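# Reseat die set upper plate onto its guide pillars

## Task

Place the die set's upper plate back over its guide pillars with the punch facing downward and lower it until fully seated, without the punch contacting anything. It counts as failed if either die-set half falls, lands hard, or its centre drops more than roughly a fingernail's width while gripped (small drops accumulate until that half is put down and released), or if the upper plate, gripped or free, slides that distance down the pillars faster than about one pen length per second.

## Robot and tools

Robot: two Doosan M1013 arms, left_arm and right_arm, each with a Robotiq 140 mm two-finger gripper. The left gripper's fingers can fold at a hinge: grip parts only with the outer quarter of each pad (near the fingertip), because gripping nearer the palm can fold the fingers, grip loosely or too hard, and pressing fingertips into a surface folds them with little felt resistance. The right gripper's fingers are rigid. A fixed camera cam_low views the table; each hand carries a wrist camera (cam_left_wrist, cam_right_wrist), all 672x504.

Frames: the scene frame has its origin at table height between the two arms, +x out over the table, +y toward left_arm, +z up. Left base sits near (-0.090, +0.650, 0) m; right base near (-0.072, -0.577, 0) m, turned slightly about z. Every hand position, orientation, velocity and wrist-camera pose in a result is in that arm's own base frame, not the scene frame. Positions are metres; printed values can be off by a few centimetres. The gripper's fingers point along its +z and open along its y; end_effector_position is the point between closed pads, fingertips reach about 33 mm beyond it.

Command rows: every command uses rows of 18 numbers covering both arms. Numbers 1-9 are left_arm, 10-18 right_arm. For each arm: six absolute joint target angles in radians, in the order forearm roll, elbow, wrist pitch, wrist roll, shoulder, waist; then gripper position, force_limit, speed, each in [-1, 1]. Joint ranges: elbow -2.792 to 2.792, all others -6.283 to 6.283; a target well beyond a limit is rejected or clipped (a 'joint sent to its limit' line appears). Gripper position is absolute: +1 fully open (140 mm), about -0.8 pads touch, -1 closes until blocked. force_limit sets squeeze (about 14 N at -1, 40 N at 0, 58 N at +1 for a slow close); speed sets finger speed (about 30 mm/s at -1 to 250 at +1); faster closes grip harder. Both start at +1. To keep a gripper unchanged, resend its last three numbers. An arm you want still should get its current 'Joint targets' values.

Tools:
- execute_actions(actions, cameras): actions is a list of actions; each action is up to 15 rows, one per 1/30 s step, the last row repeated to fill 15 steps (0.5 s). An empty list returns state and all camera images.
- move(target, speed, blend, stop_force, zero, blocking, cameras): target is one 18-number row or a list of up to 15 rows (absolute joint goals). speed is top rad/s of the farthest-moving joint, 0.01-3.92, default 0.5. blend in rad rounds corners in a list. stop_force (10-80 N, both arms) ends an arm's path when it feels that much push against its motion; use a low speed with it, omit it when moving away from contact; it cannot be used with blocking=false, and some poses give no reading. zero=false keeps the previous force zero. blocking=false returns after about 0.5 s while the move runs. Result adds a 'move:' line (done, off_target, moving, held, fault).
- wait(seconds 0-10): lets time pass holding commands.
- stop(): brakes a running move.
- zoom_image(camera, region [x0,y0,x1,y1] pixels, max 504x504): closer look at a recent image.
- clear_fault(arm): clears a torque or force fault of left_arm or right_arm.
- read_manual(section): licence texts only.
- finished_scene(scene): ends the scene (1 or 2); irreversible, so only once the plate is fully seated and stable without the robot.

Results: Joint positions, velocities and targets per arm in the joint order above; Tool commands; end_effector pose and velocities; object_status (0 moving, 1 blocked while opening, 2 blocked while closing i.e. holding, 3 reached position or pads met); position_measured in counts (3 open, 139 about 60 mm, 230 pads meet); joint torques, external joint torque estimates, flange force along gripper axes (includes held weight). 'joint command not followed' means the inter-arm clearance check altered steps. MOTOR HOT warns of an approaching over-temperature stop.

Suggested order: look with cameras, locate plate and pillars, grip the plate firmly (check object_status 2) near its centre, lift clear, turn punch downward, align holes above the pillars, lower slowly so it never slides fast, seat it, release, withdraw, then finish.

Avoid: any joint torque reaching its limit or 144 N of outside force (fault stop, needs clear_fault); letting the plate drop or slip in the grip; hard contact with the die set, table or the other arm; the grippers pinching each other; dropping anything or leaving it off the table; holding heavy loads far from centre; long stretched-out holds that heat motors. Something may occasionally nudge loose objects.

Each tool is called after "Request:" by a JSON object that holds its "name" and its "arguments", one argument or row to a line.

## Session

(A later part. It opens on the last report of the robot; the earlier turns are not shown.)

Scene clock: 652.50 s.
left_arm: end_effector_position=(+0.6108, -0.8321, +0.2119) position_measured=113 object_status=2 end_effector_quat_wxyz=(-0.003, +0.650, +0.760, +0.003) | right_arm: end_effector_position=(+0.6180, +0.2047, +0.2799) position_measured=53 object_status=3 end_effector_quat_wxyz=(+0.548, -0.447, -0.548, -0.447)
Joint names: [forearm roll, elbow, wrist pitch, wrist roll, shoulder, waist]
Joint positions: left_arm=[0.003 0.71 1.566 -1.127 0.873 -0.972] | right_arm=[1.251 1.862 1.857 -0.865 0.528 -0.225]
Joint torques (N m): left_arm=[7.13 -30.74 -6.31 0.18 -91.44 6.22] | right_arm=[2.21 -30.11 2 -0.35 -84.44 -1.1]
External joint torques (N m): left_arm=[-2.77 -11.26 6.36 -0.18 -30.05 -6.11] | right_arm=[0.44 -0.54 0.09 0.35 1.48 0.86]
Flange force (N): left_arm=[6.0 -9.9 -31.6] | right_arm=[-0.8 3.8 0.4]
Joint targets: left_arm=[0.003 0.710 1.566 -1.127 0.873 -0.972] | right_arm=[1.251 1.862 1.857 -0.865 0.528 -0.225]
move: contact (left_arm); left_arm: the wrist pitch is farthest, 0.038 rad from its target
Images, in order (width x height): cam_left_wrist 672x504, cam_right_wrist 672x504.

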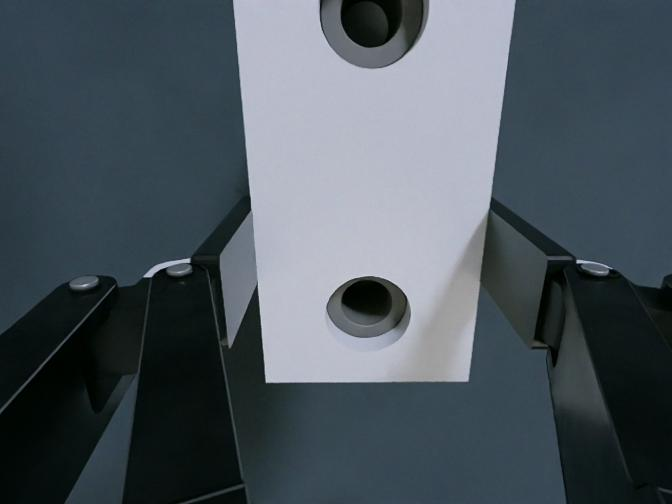

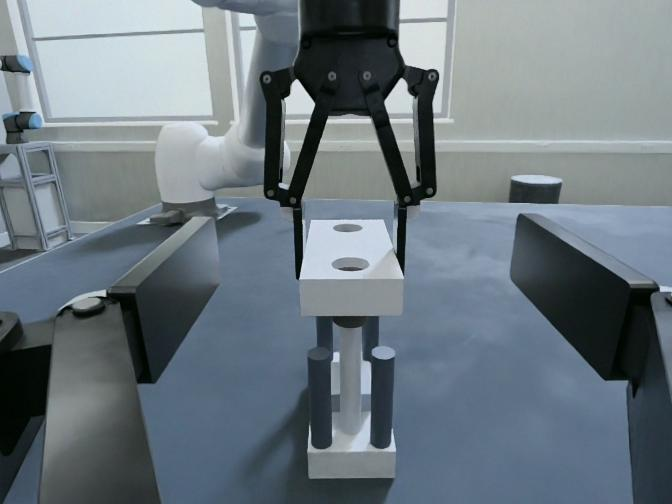

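Request:
{"name": "move", "arguments": {
  "target": [0,0.7160,1.5604,-1.1183,0.8652,-0.9709,-1,1,0.6,1.2509,1.8617,1.8567,-0.8653,0.5277,-0.2249,0.6,-1,-0.7],
  "speed": 0.03
}}

Request:
{"name": "move", "arguments": {
  "target": [0,0.758,1.5158,-1.1183,0.8677,-0.9709,-1,1,0.6,1.2509,1.8617,1.8567,-0.8653,0.5277,-0.2249,0.6,-1,-0.7],
  "speed": 0.02,
  "stop_force": 30,
  "cameras": ["cam_left_wrist","cam_right_wrist"]
}}

Scene clock: 730.07 s.
left_arm: end_effector_position=(+0.6105, -0.8314, +0.2161) position_measured=113 object_status=2 end_effector_quat_wxyz=(+0.000, +0.653, +0.757, +0.000) | right_arm: end_effector_position=(+0.6180, +0.2047, +0.2799) position_measured=53 object_status=3 end_effector_quat_wxyz=(+0.548, -0.447, -0.548, -0.447)
Joint names: [forearm roll, elbow, wrist pitch, wrist roll, shoulder, waist]
Joint positions: left_arm=[0 0.716 1.56 -1.118 0.865 -0.971] | right_arm=[1.251 1.862 1.857 -0.865 0.528 -0.225]
Joint torques (N m): left_arm=[4.56 -70.82 1.35 -0.08 -179.92 -0.95] | right_arm=[2.36 -30.06 1.97 -0.27 -84.38 -1.15]
External joint torques (N m): left_arm=[-0.21 28.62 -1.32 0.08 58.5 0.22] | right_arm=[0.27 -0.65 0.14 0.27 0.57 1.57]
Flange force (N): left_arm=[-9.8 5.5 53.7] | right_arm=[0.2 3.3 1.4]
Joint targets: left_arm=[0.000 0.716 1.560 -1.118 0.865 -0.971] | right_arm=[1.251 1.862 1.857 -0.865 0.528 -0.225]
move: done

Scene clock: 730.97 s.
left_arm: end_effector_position=(+0.6106, -0.8316, +0.2128) position_measured=113 object_status=2 end_effector_quat_wxyz=(+0.000, +0.653, +0.757, +0.000) | right_arm: end_effector_position=(+0.6180, +0.2047, +0.2799) position_measured=53 object_status=3 end_effector_quat_wxyz=(+0.548, -0.447, -0.548, -0.447)
Joint names: [forearm roll, elbow, wrist pitch, wrist roll, shoulder, waist]
Joint positions: left_arm=[0 0.722 1.554 -1.118 0.865 -0.971] | right_arm=[1.251 1.862 1.857 -0.865 0.528 -0.225]
Joint torques (N m): left_arm=[6.43 -50.17 -0.31 0.1 -139.37 6.41] | right_arm=[2.24 -30.02 2.1 -0.36 -84.36 -1.82]
External joint torques (N m): left_arm=[-2.05 7.79 0.35 -0.1 17.35 -6.66] | right_arm=[0.4 -0.59 0 0.36 1.15 1.88]
Flange force (N): left_arm=[-9.9 -2.2 13.5] | right_arm=[-0.4 4.1 1.9]
Joint targets: left_arm=[0.000 0.722 1.554 -1.118 0.865 -0.971] | right_arm=[1.251 1.862 1.857 -0.865 0.528 -0.225]
move: contact (left_arm); left_arm: the wrist pitch is farthest, 0.038 rad from its target
Images, in order (width x height): cam_left_wrist 672x504, cam_right_wrist 672x504.

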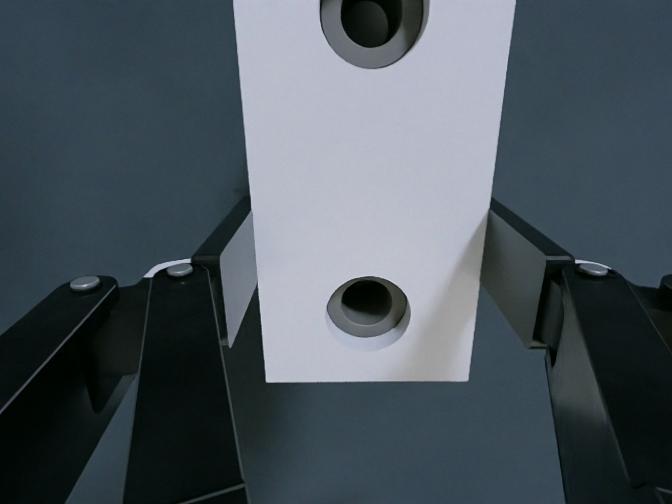

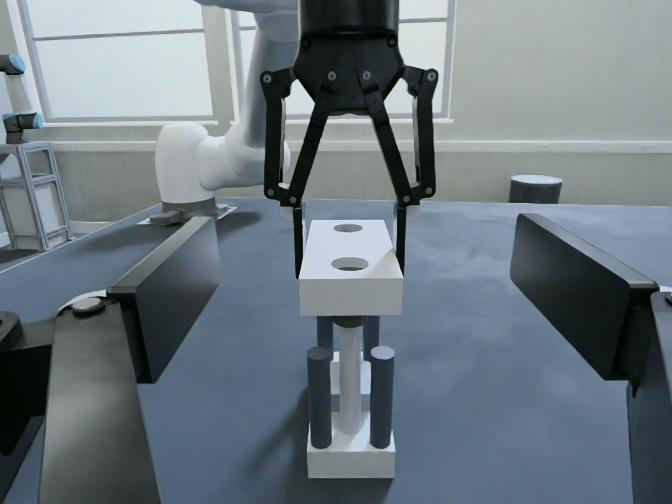

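Request:
{"name": "move", "arguments": {
  "target": [0,0.758,1.5158,-1.1185,0.8677,-0.9711,-1,1,0.6,1.2509,1.8617,1.8567,-0.8653,0.5277,-0.2249,0.6,-1,-0.7],
  "speed": 0.02,
  "stop_force": 50,
  "cameras": ["cam_left_wrist","cam_right_wrist"]
}}

Request:
{"name": "zoom_image", "arguments": {
  "camera": "cam_right_wrist",
  "region": [270, 220, 430, 360]
}}

Scene clock: 769.37 s.
left_arm: end_effector_position=(+0.6106, -0.8316, +0.2103) position_measured=113 object_status=2 end_effector_quat_wxyz=(+0.000, +0.653, +0.757, +0.000) | right_arm: end_effector_position=(+0.6180, +0.2047, +0.2799) position_measured=53 object_status=3 end_effector_quat_wxyz=(+0.548, -0.447, -0.548, -0.447)
Joint names: [forearm roll, elbow, wrist pitch, wrist roll, shoulder, waist]
Joint positions: left_arm=[0 0.727 1.549 -1.118 0.865 -0.971] | right_arm=[1.251 1.862 1.857 -0.865 0.528 -0.225]
Joint torques (N m): left_arm=[6.95 -29.84 -6.38 0.25 -89.56 6.65] | right_arm=[2.2 -29.65 2.07 -0.25 -84.11 -0.86]
External joint torques (N m): left_arm=[-2.59 -12.36 6.41 -0.25 -31.98 -6.52] | right_arm=[0.46 -0.89 0.01 0.25 1.51 0.4]
Flange force (N): left_arm=[5.2 -10.2 -33.8] | right_arm=[-0.9 4.2 -0.4]
Joint targets: left_arm=[0.000 0.726 1.549 -1.118 0.865 -0.971] | right_arm=[1.251 1.862 1.857 -0.865 0.528 -0.225]
move: contact (left_arm); left_arm: the wrist pitch is farthest, 0.033 rad from its target
Images, in order (width x height): cam_left_wrist 672x504, cam_right_wrist 672x504.

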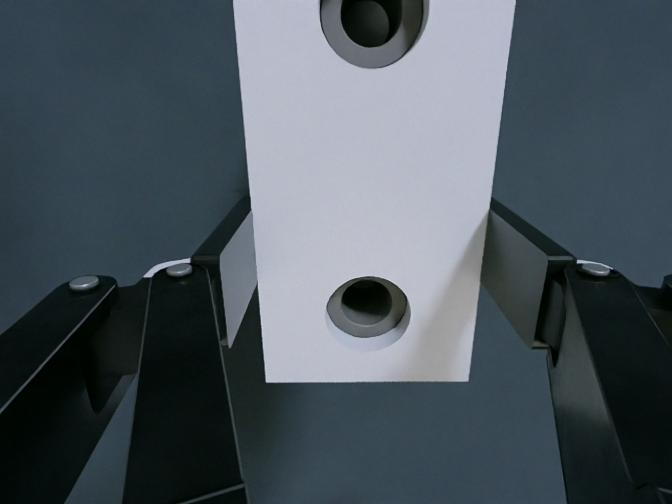

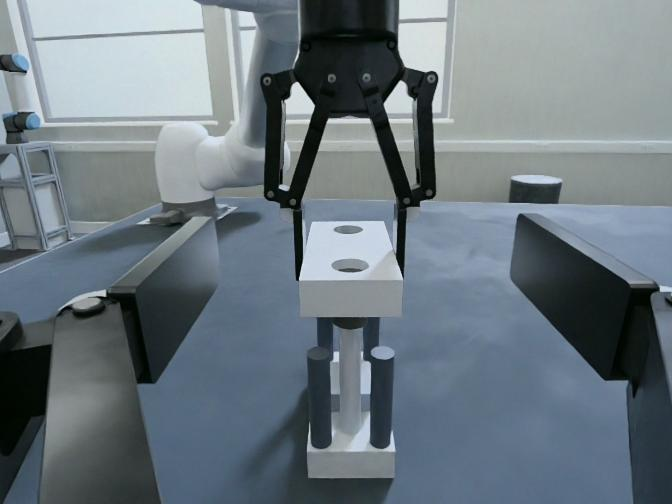

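Scaled by 3.150 from the camera's 672x504 image, which has a finer 960x720 frame.

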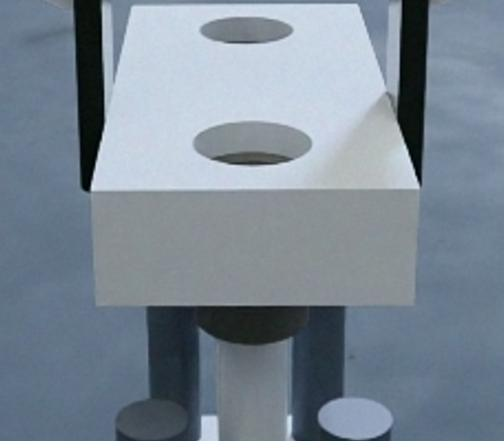

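Request:
{"name": "move", "arguments": {
  "target": [0,0.7037,1.5716,-1.1185,0.8663,-0.9711,-1,1,0.6,1.2509,1.8617,1.8567,-0.8653,0.5277,-0.2249,0.6,-1,-0.7],
  "speed": 0.03,
  "cameras": ["all"]
}}

Request:
{"name": "zoom_image", "arguments": {
  "camera": "cam_right_wrist",
  "region": [290, 200, 415, 325]
}}

Request:
{"name": "zoom_image", "arguments": {
  "camera": "cam_right_wrist",
  "region": [325, 295, 375, 345]
}}

Request:
{"name": "zoom_image", "arguments": {
  "camera": "cam_left_wrist",
  "region": [300, 0, 440, 110]
}}

Request:
{"name": "zoom_image", "arguments": {
  "camera": "cam_low",
  "region": [60, 170, 150, 270]
}}

Scene clock: 795.33 s.
left_arm: end_effector_position=(+0.6106, -0.8319, +0.2221) position_measured=113 object_status=2 end_effector_quat_wxyz=(+0.000, +0.653, +0.757, +0.000) | right_arm: end_effector_position=(+0.6180, +0.2047, +0.2799) position_measured=53 object_status=3 end_effector_quat_wxyz=(+0.548, -0.447, -0.548, -0.447)
Joint names: [forearm roll, elbow, wrist pitch, wrist roll, shoulder, waist]
Joint positions: left_arm=[0 0.704 1.572 -1.118 0.866 -0.971] | right_arm=[1.251 1.862 1.857 -0.865 0.528 -0.225]
Joint torques (N m): left_arm=[4.42 -53.56 0.59 -0.03 -146.82 -0.72] | right_arm=[2.25 -30.15 2.06 -0.28 -84.72 -1.68]
External joint torques (N m): left_arm=[-0.01 10.82 -0.55 0.03 23.67 0.65] | right_arm=[0.38 -0.44 0.04 0.28 1.54 1.87]
Flange force (N): left_arm=[-6.9 4.4 20.3] | right_arm=[-1.1 4.2 1.8]
Joint targets: left_arm=[0.000 0.704 1.572 -1.119 0.866 -0.971] | right_arm=[1.251 1.862 1.857 -0.865 0.528 -0.225]
move: done

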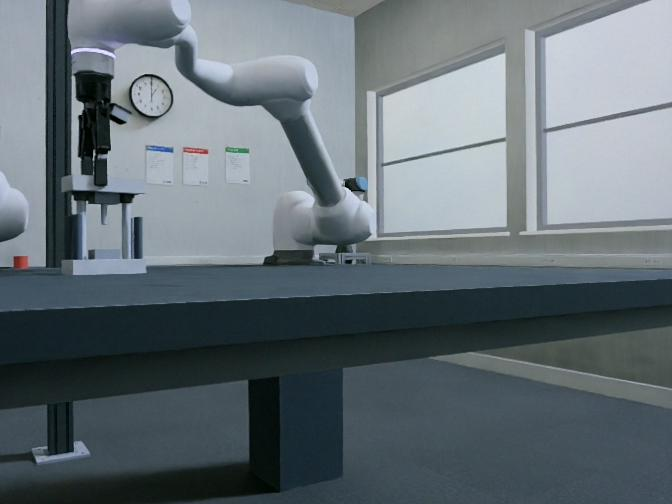

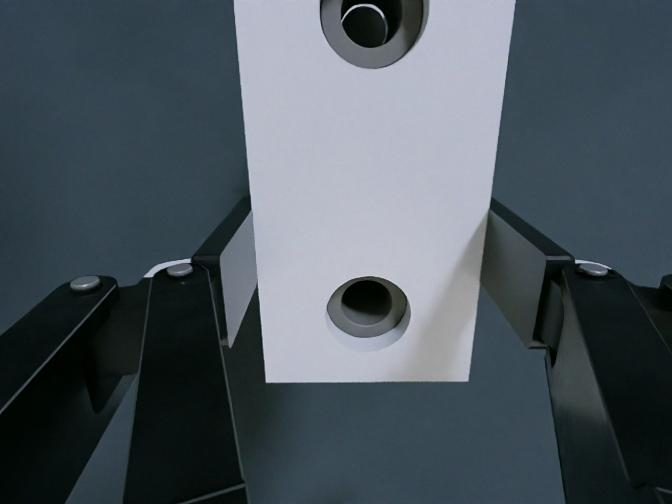

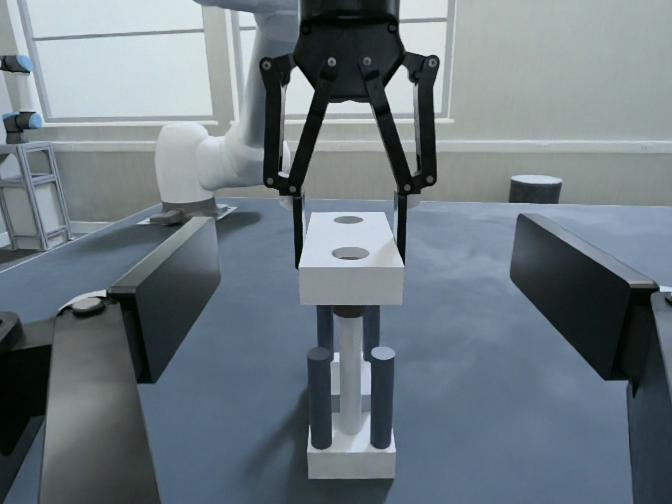

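Scaled by 4.032 from the camera's 672x504 image, which has a finer 960x720 frame.

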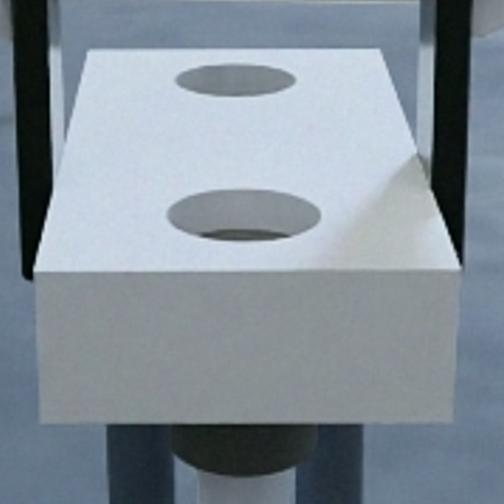

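Scaled by 10.080 from the camera's 672x504 image, which has a finer 960x720 frame.

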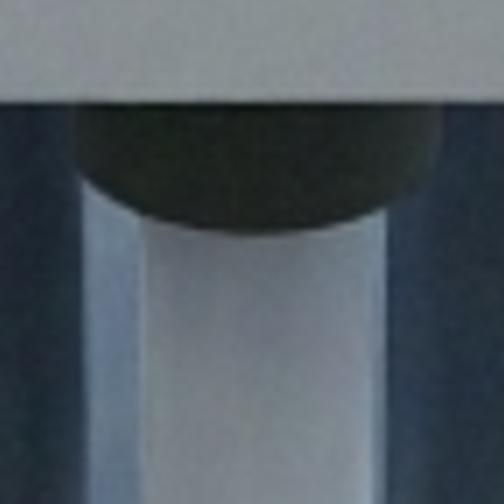

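Scaled by 3.600 from the camera's 672x504 image, which has a finer 960x720 frame.

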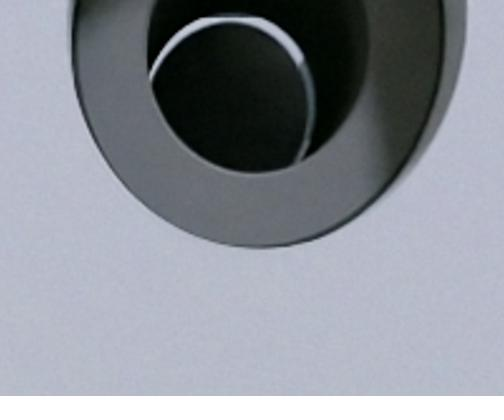

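Scaled by 5.040 from the camera's 672x504 image, which has a finer 960x720 frame.

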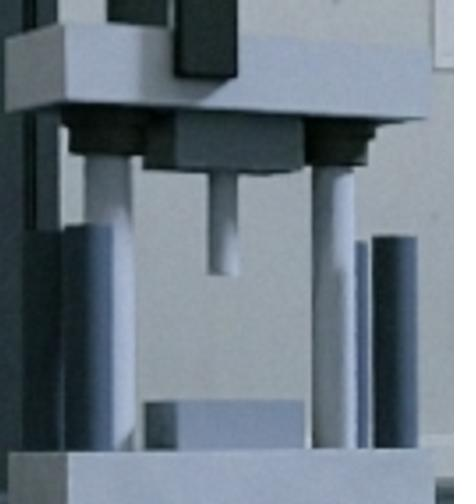

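Request:
{"name": "zoom_image", "arguments": {
  "camera": "cam_right_wrist",
  "region": [300, 300, 400, 380]
}}

Request:
{"name": "zoom_image", "arguments": {
  "camera": "cam_right_wrist",
  "region": [295, 340, 405, 485]
}}

Scaled by 5.040 from the camera's 672x504 image, which has a finer 960x720 frame.

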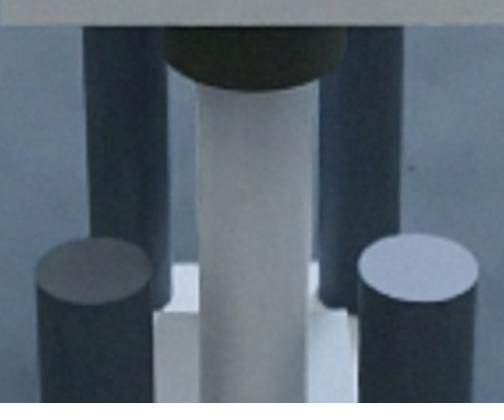

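Scaled by 3.476 from the camera's 672x504 image, which has a finer 960x720 frame.

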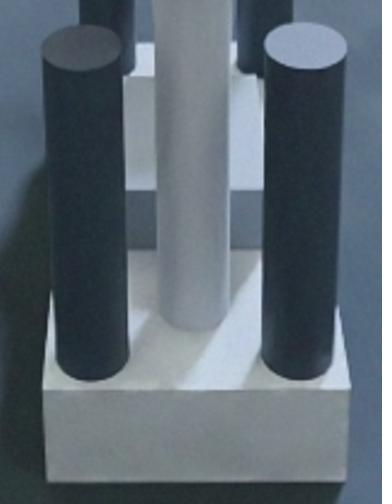

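Request:
{"name": "move", "arguments": {
  "target": [0,0.758,1.5158,-1.1222,0.8677,-0.97075,-1,1,0.6,1.2509,1.8617,1.8567,-0.8653,0.5277,-0.2249,0.6,-1,-0.7],
  "speed": 0.02,
  "stop_force": 25,
  "cameras": ["cam_left_wrist","cam_right_wrist"]
}}

Request:
{"name": "zoom_image", "arguments": {
  "camera": "cam_left_wrist",
  "region": [300, 0, 440, 110]
}}

Request:
{"name": "zoom_image", "arguments": {
  "camera": "cam_right_wrist",
  "region": [325, 295, 375, 345]
}}

Scene clock: 863.37 s.
left_arm: end_effector_position=(+0.6108, -0.8320, +0.2124) position_measured=113 object_status=2 end_effector_quat_wxyz=(+0.000, +0.653, +0.758, +0.000) | right_arm: end_effector_position=(+0.6180, +0.2047, +0.2799) position_measured=53 object_status=3 end_effector_quat_wxyz=(+0.548, -0.447, -0.548, -0.447)
Joint names: [forearm roll, elbow, wrist pitch, wrist roll, shoulder, waist]
Joint positions: left_arm=[0 0.72 1.555 -1.12 0.867 -0.971] | right_arm=[1.251 1.862 1.857 -0.865 0.528 -0.225]
Joint torques (N m): left_arm=[5.11 -40.12 -1.38 -0.47 -118.2 2.29] | right_arm=[2.08 -29.92 1.99 -0.26 -84.11 -1.23]
External joint torques (N m): left_arm=[-0.79 -1.89 1.41 0.47 -2.81 -2.83] | right_arm=[0.56 -0.74 0.1 0.26 0.89 1.29]
Flange force (N): left_arm=[-5.0 0.1 -5.8] | right_arm=[-0.1 3.8 1.2]
Joint targets: left_arm=[0.000 0.720 1.555 -1.120 0.867 -0.971] | right_arm=[1.251 1.862 1.857 -0.865 0.528 -0.225]
move: contact (left_arm); left_arm: the wrist pitch is farthest, 0.039 rad from its target
Images, in order (width x height): cam_left_wrist 672x504, cam_right_wrist 672x504.

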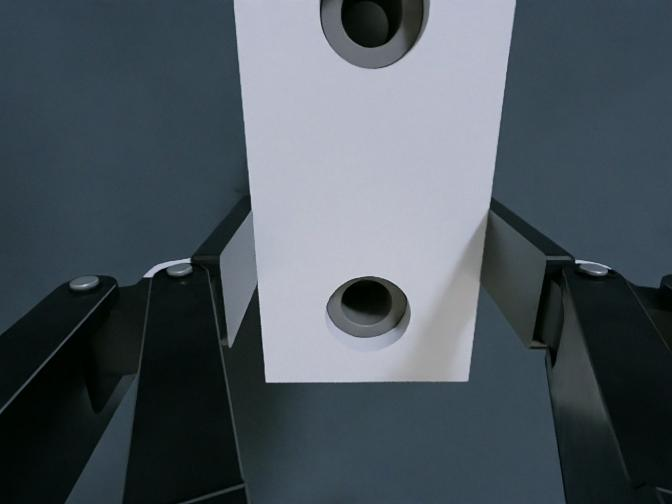

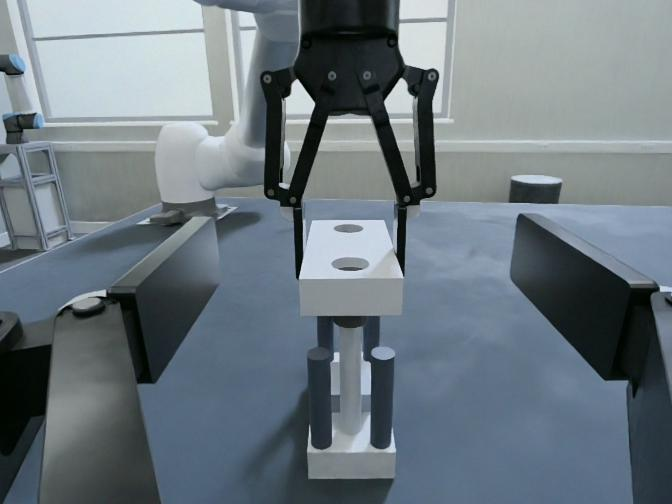

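Scaled by 3.600 from the camera's 672x504 image, which has a finer 960x720 frame.

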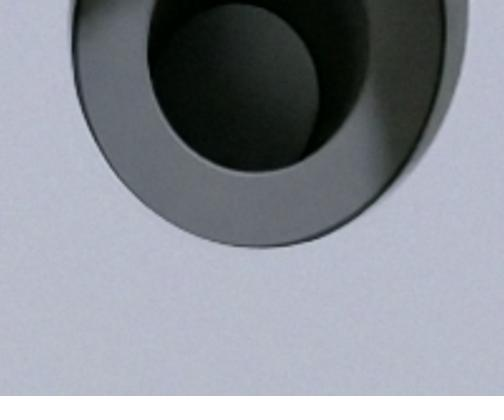

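Scaled by 10.080 from the camera's 672x504 image, which has a finer 960x720 frame.

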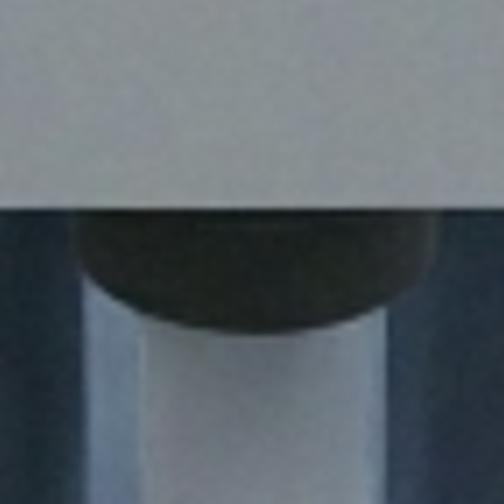

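Request:
{"name": "move", "arguments": {
  "target": [0,0.758,1.5158,-1.1222,0.8677,-0.97075,-1,1,0.6,1.2509,1.8617,1.8567,-0.8653,0.5277,-0.2249,0.6,-1,-0.7],
  "speed": 0.02,
  "stop_force": 25
}}

Scene clock: 871.27 s.
left_arm: end_effector_position=(+0.6108, -0.8320, +0.2107) position_measured=113 object_status=2 end_effector_quat_wxyz=(+0.000, +0.653, +0.758, +0.000) | right_arm: end_effector_position=(+0.6180, +0.2047, +0.2799) position_measured=53 object_status=3 end_effector_quat_wxyz=(+0.548, -0.447, -0.548, -0.447)
Joint names: [forearm roll, elbow, wrist pitch, wrist roll, shoulder, waist]
Joint positions: left_arm=[0 0.723 1.551 -1.12 0.867 -0.971] | right_arm=[1.251 1.862 1.857 -0.865 0.528 -0.225]
Joint torques (N m): left_arm=[5.99 -29.35 -3.52 -0.49 -94.66 5.16] | right_arm=[2.17 -30.06 2.07 -0.31 -84.79 -1.37]
External joint torques (N m): left_arm=[-1.65 -12.69 3.55 0.49 -26.53 -4.89] | right_arm=[0.5 -0.65 0.03 0.31 1.41 0.91]
Flange force (N): left_arm=[-1.6 -4.0 -29.1] | right_arm=[-0.7 4.0 0.5]
Joint targets: left_arm=[0.000 0.723 1.551 -1.120 0.867 -0.971] | right_arm=[1.251 1.862 1.857 -0.865 0.528 -0.225]
move: contact (left_arm); left_arm: the elbow is farthest, 0.035 rad from its target

Request:
{"name": "move", "arguments": {
  "target": [-0.0043,0.7341,1.5409,-1.1196,0.8576,-0.9692,-1,1,0.6,1.2509,1.8617,1.8567,-0.8653,0.5277,-0.2249,0.6,-1,-0.7],
  "speed": 0.03
}}

Request:
{"name": "move", "arguments": {
  "target": [-0.0043,0.7725,1.5002,-1.1196,0.8599,-0.9692,-1,1,0.6,1.2509,1.8617,1.8567,-0.8653,0.5277,-0.2249,0.6,-1,-0.7],
  "speed": 0.02,
  "stop_force": 25,
  "cameras": ["cam_right_wrist","cam_low"]
}}

Scene clock: 952.73 s.
left_arm: end_effector_position=(+0.6106, -0.8311, +0.2139) position_measured=113 object_status=2 end_effector_quat_wxyz=(+0.004, +0.652, +0.758, -0.003) | right_arm: end_effector_position=(+0.6180, +0.2047, +0.2799) position_measured=53 object_status=3 end_effector_quat_wxyz=(+0.548, -0.447, -0.548, -0.447)
Joint names: [forearm roll, elbow, wrist pitch, wrist roll, shoulder, waist]
Joint positions: left_arm=[-0.005 0.734 1.541 -1.12 0.858 -0.969] | right_arm=[1.251 1.862 1.857 -0.865 0.528 -0.225]
Joint torques (N m): left_arm=[4.53 -63.34 0.57 0.09 -163.08 -1.03] | right_arm=[2.18 -29.76 1.98 -0.24 -84.44 -0.91]
External joint torques (N m): left_arm=[-0.2 21.09 -0.56 -0.09 42.02 0.38] | right_arm=[0.44 -0.84 0.1 0.24 1.45 1.06]
Flange force (N): left_arm=[-5.4 3.4 38.9] | right_arm=[-0.8 4.4 0.4]
Joint targets: left_arm=[-0.004 0.734 1.541 -1.120 0.858 -0.969] | right_arm=[1.251 1.862 1.857 -0.865 0.528 -0.225]
move: done

Scene clock: 953.40 s.
left_arm: end_effector_position=(+0.6106, -0.8312, +0.2130) position_measured=113 object_status=2 end_effector_quat_wxyz=(+0.004, +0.652, +0.758, -0.003) | right_arm: end_effector_position=(+0.6180, +0.2047, +0.2799) position_measured=53 object_status=3 end_effector_quat_wxyz=(+0.548, -0.447, -0.548, -0.447)
Joint names: [forearm roll, elbow, wrist pitch, wrist roll, shoulder, waist]
Joint positions: left_arm=[-0.005 0.736 1.539 -1.12 0.857 -0.969] | right_arm=[1.251 1.862 1.857 -0.865 0.528 -0.225]
Joint torques (N m): left_arm=[6.99 -50.62 -0.09 0.01 -139.31 7.28] | right_arm=[2.27 -29.72 2 -0.3 -83.92 -1.28]
External joint torques (N m): left_arm=[-2.61 8.06 0.1 -0.01 17.31 -7.26] | right_arm=[0.38 -0.95 0.09 0.3 0.85 1.04]
Flange force (N): left_arm=[-8.4 -3.5 14.5] | right_arm=[0.0 3.9 0.5]
Joint targets: left_arm=[-0.005 0.736 1.539 -1.120 0.857 -0.969] | right_arm=[1.251 1.862 1.857 -0.865 0.528 -0.225]
move: contact (left_arm); left_arm: the wrist pitch is farthest, 0.038 rad from its target
Images, in order (width x height): cam_low 672x504, cam_right_wrist 672x504.

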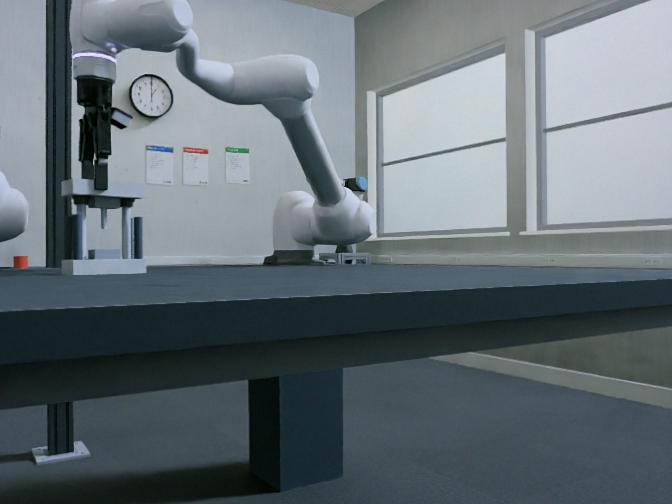

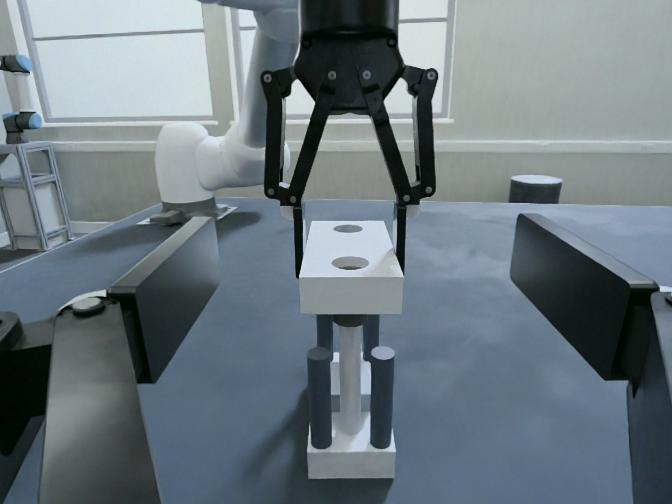

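Request:
{"name": "move", "arguments": {
  "target": [-0.0043,0.7725,1.5002,-1.1196,0.8599,-0.9692,-1,1,0.6,1.2509,1.8617,1.8567,-0.8653,0.5277,-0.2249,0.6,-1,-0.7],
  "speed": 0.02,
  "stop_force": 40
}}

Scene clock: 967.20 s.
left_arm: end_effector_position=(+0.6107, -0.8312, +0.2062) position_measured=113 object_status=2 end_effector_quat_wxyz=(+0.004, +0.652, +0.758, -0.003) | right_arm: end_effector_position=(+0.6180, +0.2047, +0.2799) position_measured=53 object_status=3 end_effector_quat_wxyz=(+0.548, -0.447, -0.548, -0.447)
Joint names: [forearm roll, elbow, wrist pitch, wrist roll, shoulder, waist]
Joint positions: left_arm=[-0.005 0.747 1.527 -1.12 0.858 -0.969] | right_arm=[1.251 1.862 1.857 -0.865 0.528 -0.225]
Joint torques (N m): left_arm=[6.49 -29.71 0.5 0.09 -102.77 9.4] | right_arm=[2.23 -29.95 2.03 -0.28 -84.48 -0.9]
External joint torques (N m): left_arm=[-2.17 -12.38 -0.5 -0.09 -17.86 -10.17] | right_arm=[0.42 -0.73 0.07 0.28 1.34 0.73]
Flange force (N): left_arm=[-14.0 -4.0 -20.8] | right_arm=[-0.7 3.9 0.1]
Joint targets: left_arm=[-0.005 0.747 1.527 -1.120 0.858 -0.969] | right_arm=[1.251 1.862 1.857 -0.865 0.528 -0.225]
move: contact (left_arm); left_arm: the wrist pitch is farthest, 0.027 rad from its target

Request:
{"name": "move", "arguments": {
  "target": [0.0011,0.7512,1.5229,-1.1222,0.8559,-0.9718,-1,1,0.6,1.2509,1.8617,1.8567,-0.8653,0.5277,-0.2249,0.6,-1,-0.7],
  "speed": 0.03
}}

Request:
{"name": "move", "arguments": {
  "target": [0.0011,0.7987,1.4709,-1.1222,0.8604,-0.9718,-1,1,0.6,1.2509,1.8617,1.8567,-0.8653,0.5277,-0.2249,0.6,-1,-0.7],
  "speed": 0.02,
  "stop_force": 35
}}

Scene clock: 990.53 s.
left_arm: end_effector_position=(+0.6099, -0.8315, +0.2060) position_measured=113 object_status=2 end_effector_quat_wxyz=(+0.006, +0.652, +0.758, -0.001) | right_arm: end_effector_position=(+0.6180, +0.2047, +0.2799) position_measured=53 object_status=3 end_effector_quat_wxyz=(+0.548, -0.447, -0.548, -0.447)
Joint names: [forearm roll, elbow, wrist pitch, wrist roll, shoulder, waist]
Joint positions: left_arm=[0.001 0.751 1.523 -1.122 0.856 -0.972] | right_arm=[1.251 1.862 1.857 -0.865 0.528 -0.225]
Joint torques (N m): left_arm=[4.73 -52.23 0.31 0.15 -143.73 0.76] | right_arm=[2.19 -29.84 2.1 -0.3 -84.75 -1.75]
External joint torques (N m): left_arm=[-0.39 10.01 -0.31 -0.15 22.86 -1.48] | right_arm=[0.45 -0.61 -0.02 0.3 2.26 1.46]
Flange force (N): left_arm=[-9.3 3.0 19.0] | right_arm=[-1.9 5.1 0.9]
Joint targets: left_arm=[0.001 0.751 1.523 -1.122 0.856 -0.972] | right_arm=[1.251 1.862 1.857 -0.865 0.528 -0.225]
move: done

Scene clock: 993.73 s.
left_arm: end_effector_position=(+0.6099, -0.8316, +0.1750) position_measured=113 object_status=2 end_effector_quat_wxyz=(+0.006, +0.652, +0.758, -0.001) | right_arm: end_effector_position=(+0.6180, +0.2047, +0.2799) position_measured=53 object_status=3 end_effector_quat_wxyz=(+0.548, -0.447, -0.548, -0.447)
Joint names: [forearm roll, elbow, wrist pitch, wrist roll, shoulder, waist]
Joint positions: left_arm=[0.001 0.799 1.471 -1.122 0.86 -0.972] | right_arm=[1.251 1.862 1.857 -0.865 0.528 -0.225]
Joint torques (N m): left_arm=[4.15 -47.35 2.22 0.06 -139.16 1.43] | right_arm=[2.19 -29.71 2.1 -0.3 -83.98 -0.89]
External joint torques (N m): left_arm=[0.2 5.35 -2.22 -0.06 18.29 -0.98] | right_arm=[0.45 -0.87 -0.02 0.3 1.26 0.71]
Flange force (N): left_arm=[-13.3 5.8 15.1] | right_arm=[-0.5 4.1 0.2]
Joint targets: left_arm=[0.001 0.799 1.471 -1.122 0.860 -0.972] | right_arm=[1.251 1.862 1.857 -0.865 0.528 -0.225]
move: done

Request:
{"name": "move", "arguments": {
  "target": [0.0011,0.8282,1.4379,-1.1222,0.8639,-0.9718,-1,1,0.6,1.2509,1.8617,1.8567,-0.8653,0.5277,-0.2249,0.6,-1,-0.7],
  "speed": 0.02,
  "stop_force": 20,
  "cameras": ["cam_right_wrist","cam_low"]
}}

Request:
{"name": "zoom_image", "arguments": {
  "camera": "cam_low",
  "region": [50, 160, 160, 280]
}}

Request:
{"name": "zoom_image", "arguments": {
  "camera": "cam_right_wrist",
  "region": [260, 230, 440, 410]
}}

Scene clock: 1006.50 s.
left_arm: end_effector_position=(+0.6099, -0.8316, +0.1687) position_measured=113 object_status=2 end_effector_quat_wxyz=(+0.006, +0.652, +0.758, -0.001) | right_arm: end_effector_position=(+0.6180, +0.2047, +0.2799) position_measured=53 object_status=3 end_effector_quat_wxyz=(+0.548, -0.447, -0.548, -0.447)
Joint names: [forearm roll, elbow, wrist pitch, wrist roll, shoulder, waist]
Joint positions: left_arm=[0.001 0.808 1.46 -1.122 0.861 -0.972] | right_arm=[1.251 1.862 1.857 -0.865 0.528 -0.225]
Joint torques (N m): left_arm=[3.86 -30.34 -0.09 -0.08 -103.74 0.02] | right_arm=[2.31 -29.69 1.98 -0.28 -84.65 -1.37]
External joint torques (N m): left_arm=[0.48 -11.65 0.09 0.08 -17.19 -0.11] | right_arm=[0.33 -0.98 0.11 0.28 1.34 1.43]
Flange force (N): left_arm=[-8.9 4.6 -20.0] | right_arm=[-0.6 4.7 0.7]
Joint targets: left_arm=[0.001 0.808 1.460 -1.122 0.861 -0.972] | right_arm=[1.251 1.862 1.857 -0.865 0.528 -0.225]
move: contact (left_arm); left_arm: the wrist pitch is farthest, 0.022 rad from its target
Images, in order (width x height): cam_low 672x504, cam_right_wrist 672x504.

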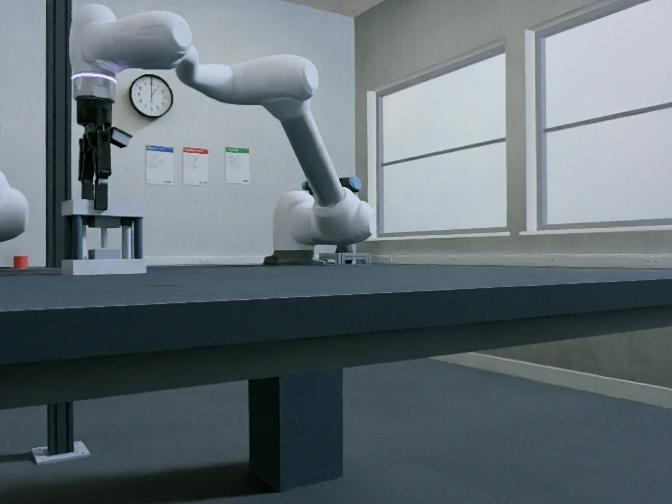

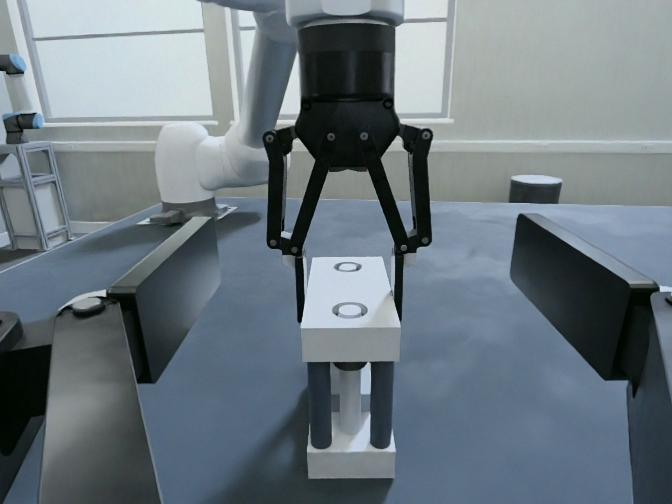

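Scaled by 4.200 from the camera's 672x504 image, which has a finer 960x720 frame.

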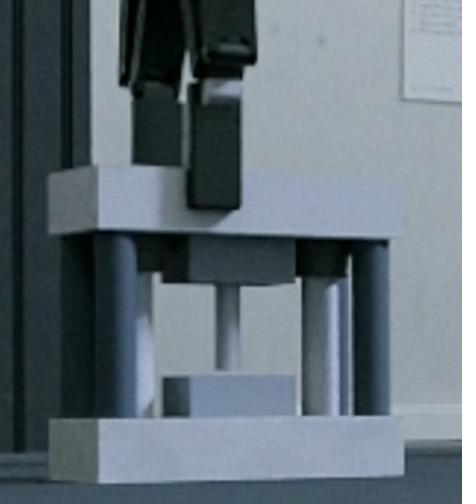

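Scaled by 2.800 from the camera's 672x504 image, which has a finer 960x720 frame.

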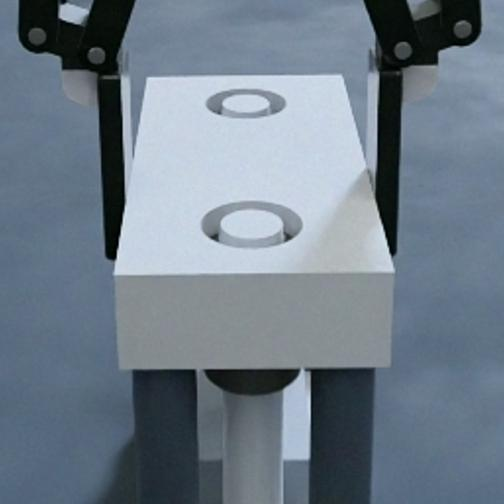

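Request:
{"name": "move", "arguments": {
  "target": [
    [0.0011,0.808,1.46,-1.1222,0.861,-0.9718,0.4,-1,-1,1.2509,1.8617,1.8567,-0.8653,0.5277,-0.2249,0.6,-1,-0.7],
    [0.0011,0.7512,1.5229,-1.1222,0.8559,-0.9718,0.4,-1,-1,1.2509,1.8617,1.8567,-0.8653,0.5277,-0.2249,0.6,-1,-0.7],
    [0.0011,0.71,1.5648,-1.1222,0.8552,-0.9718,0.4,-1,-1,1.2509,1.8617,1.8567,-0.8653,0.5277,-0.2249,0.6,-1,-0.7]
  ],
  "speed": [0.05,0.05,0.1],
  "cameras": ["cam_right_wrist","cam_low"]
}}

Scene clock: 1022.53 s.
left_arm: end_effector_position=(+0.6099, -0.8316, +0.2300) position_measured=78 object_status=3 end_effector_quat_wxyz=(+0.006, +0.652, +0.758, -0.001) | right_arm: end_effector_position=(+0.6180, +0.2047, +0.2799) position_measured=53 object_status=3 end_effector_quat_wxyz=(+0.548, -0.447, -0.548, -0.447)
Joint names: [forearm roll, elbow, wrist pitch, wrist roll, shoulder, waist]
Joint positions: left_arm=[0.001 0.71 1.565 -1.122 0.855 -0.972] | right_arm=[1.251 1.862 1.857 -0.865 0.528 -0.225]
Joint torques (N m): left_arm=[4.23 -43.64 0.13 -0.06 -127.15 -0.54] | right_arm=[2.22 -29.83 2.08 -0.21 -85.03 -0.8]
External joint torques (N m): left_arm=[0.12 1.48 -0.13 0.06 6.58 0.33] | right_arm=[0.43 -0.89 0.01 0.21 1.7 0.65]
Flange force (N): left_arm=[-8.0 4.6 2.9] | right_arm=[-1.2 4.5 -0.2]
Joint targets: left_arm=[0.001 0.710 1.565 -1.122 0.855 -0.972] | right_arm=[1.251 1.862 1.857 -0.865 0.528 -0.225]
move: done
Images, in order (width x height): cam_low 672x504, cam_right_wrist 672x504.

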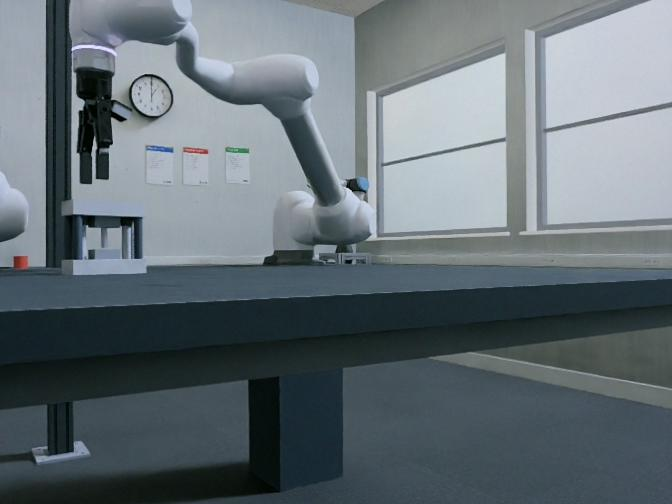

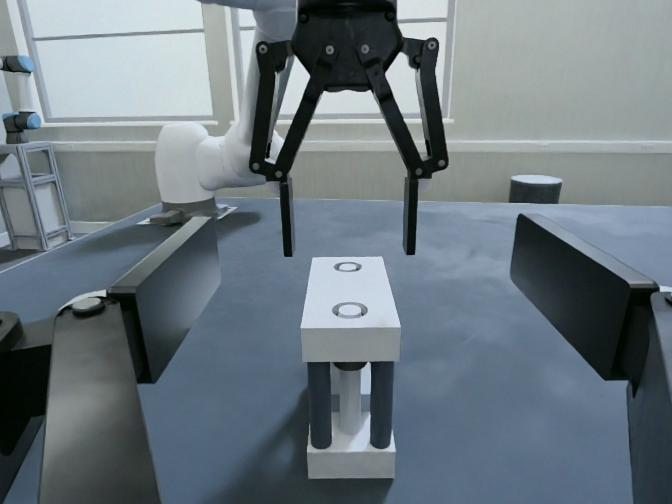

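Request:
{"name": "finished_scene", "arguments": {
  "scene": 2
}}

The scene is finished: the task was done.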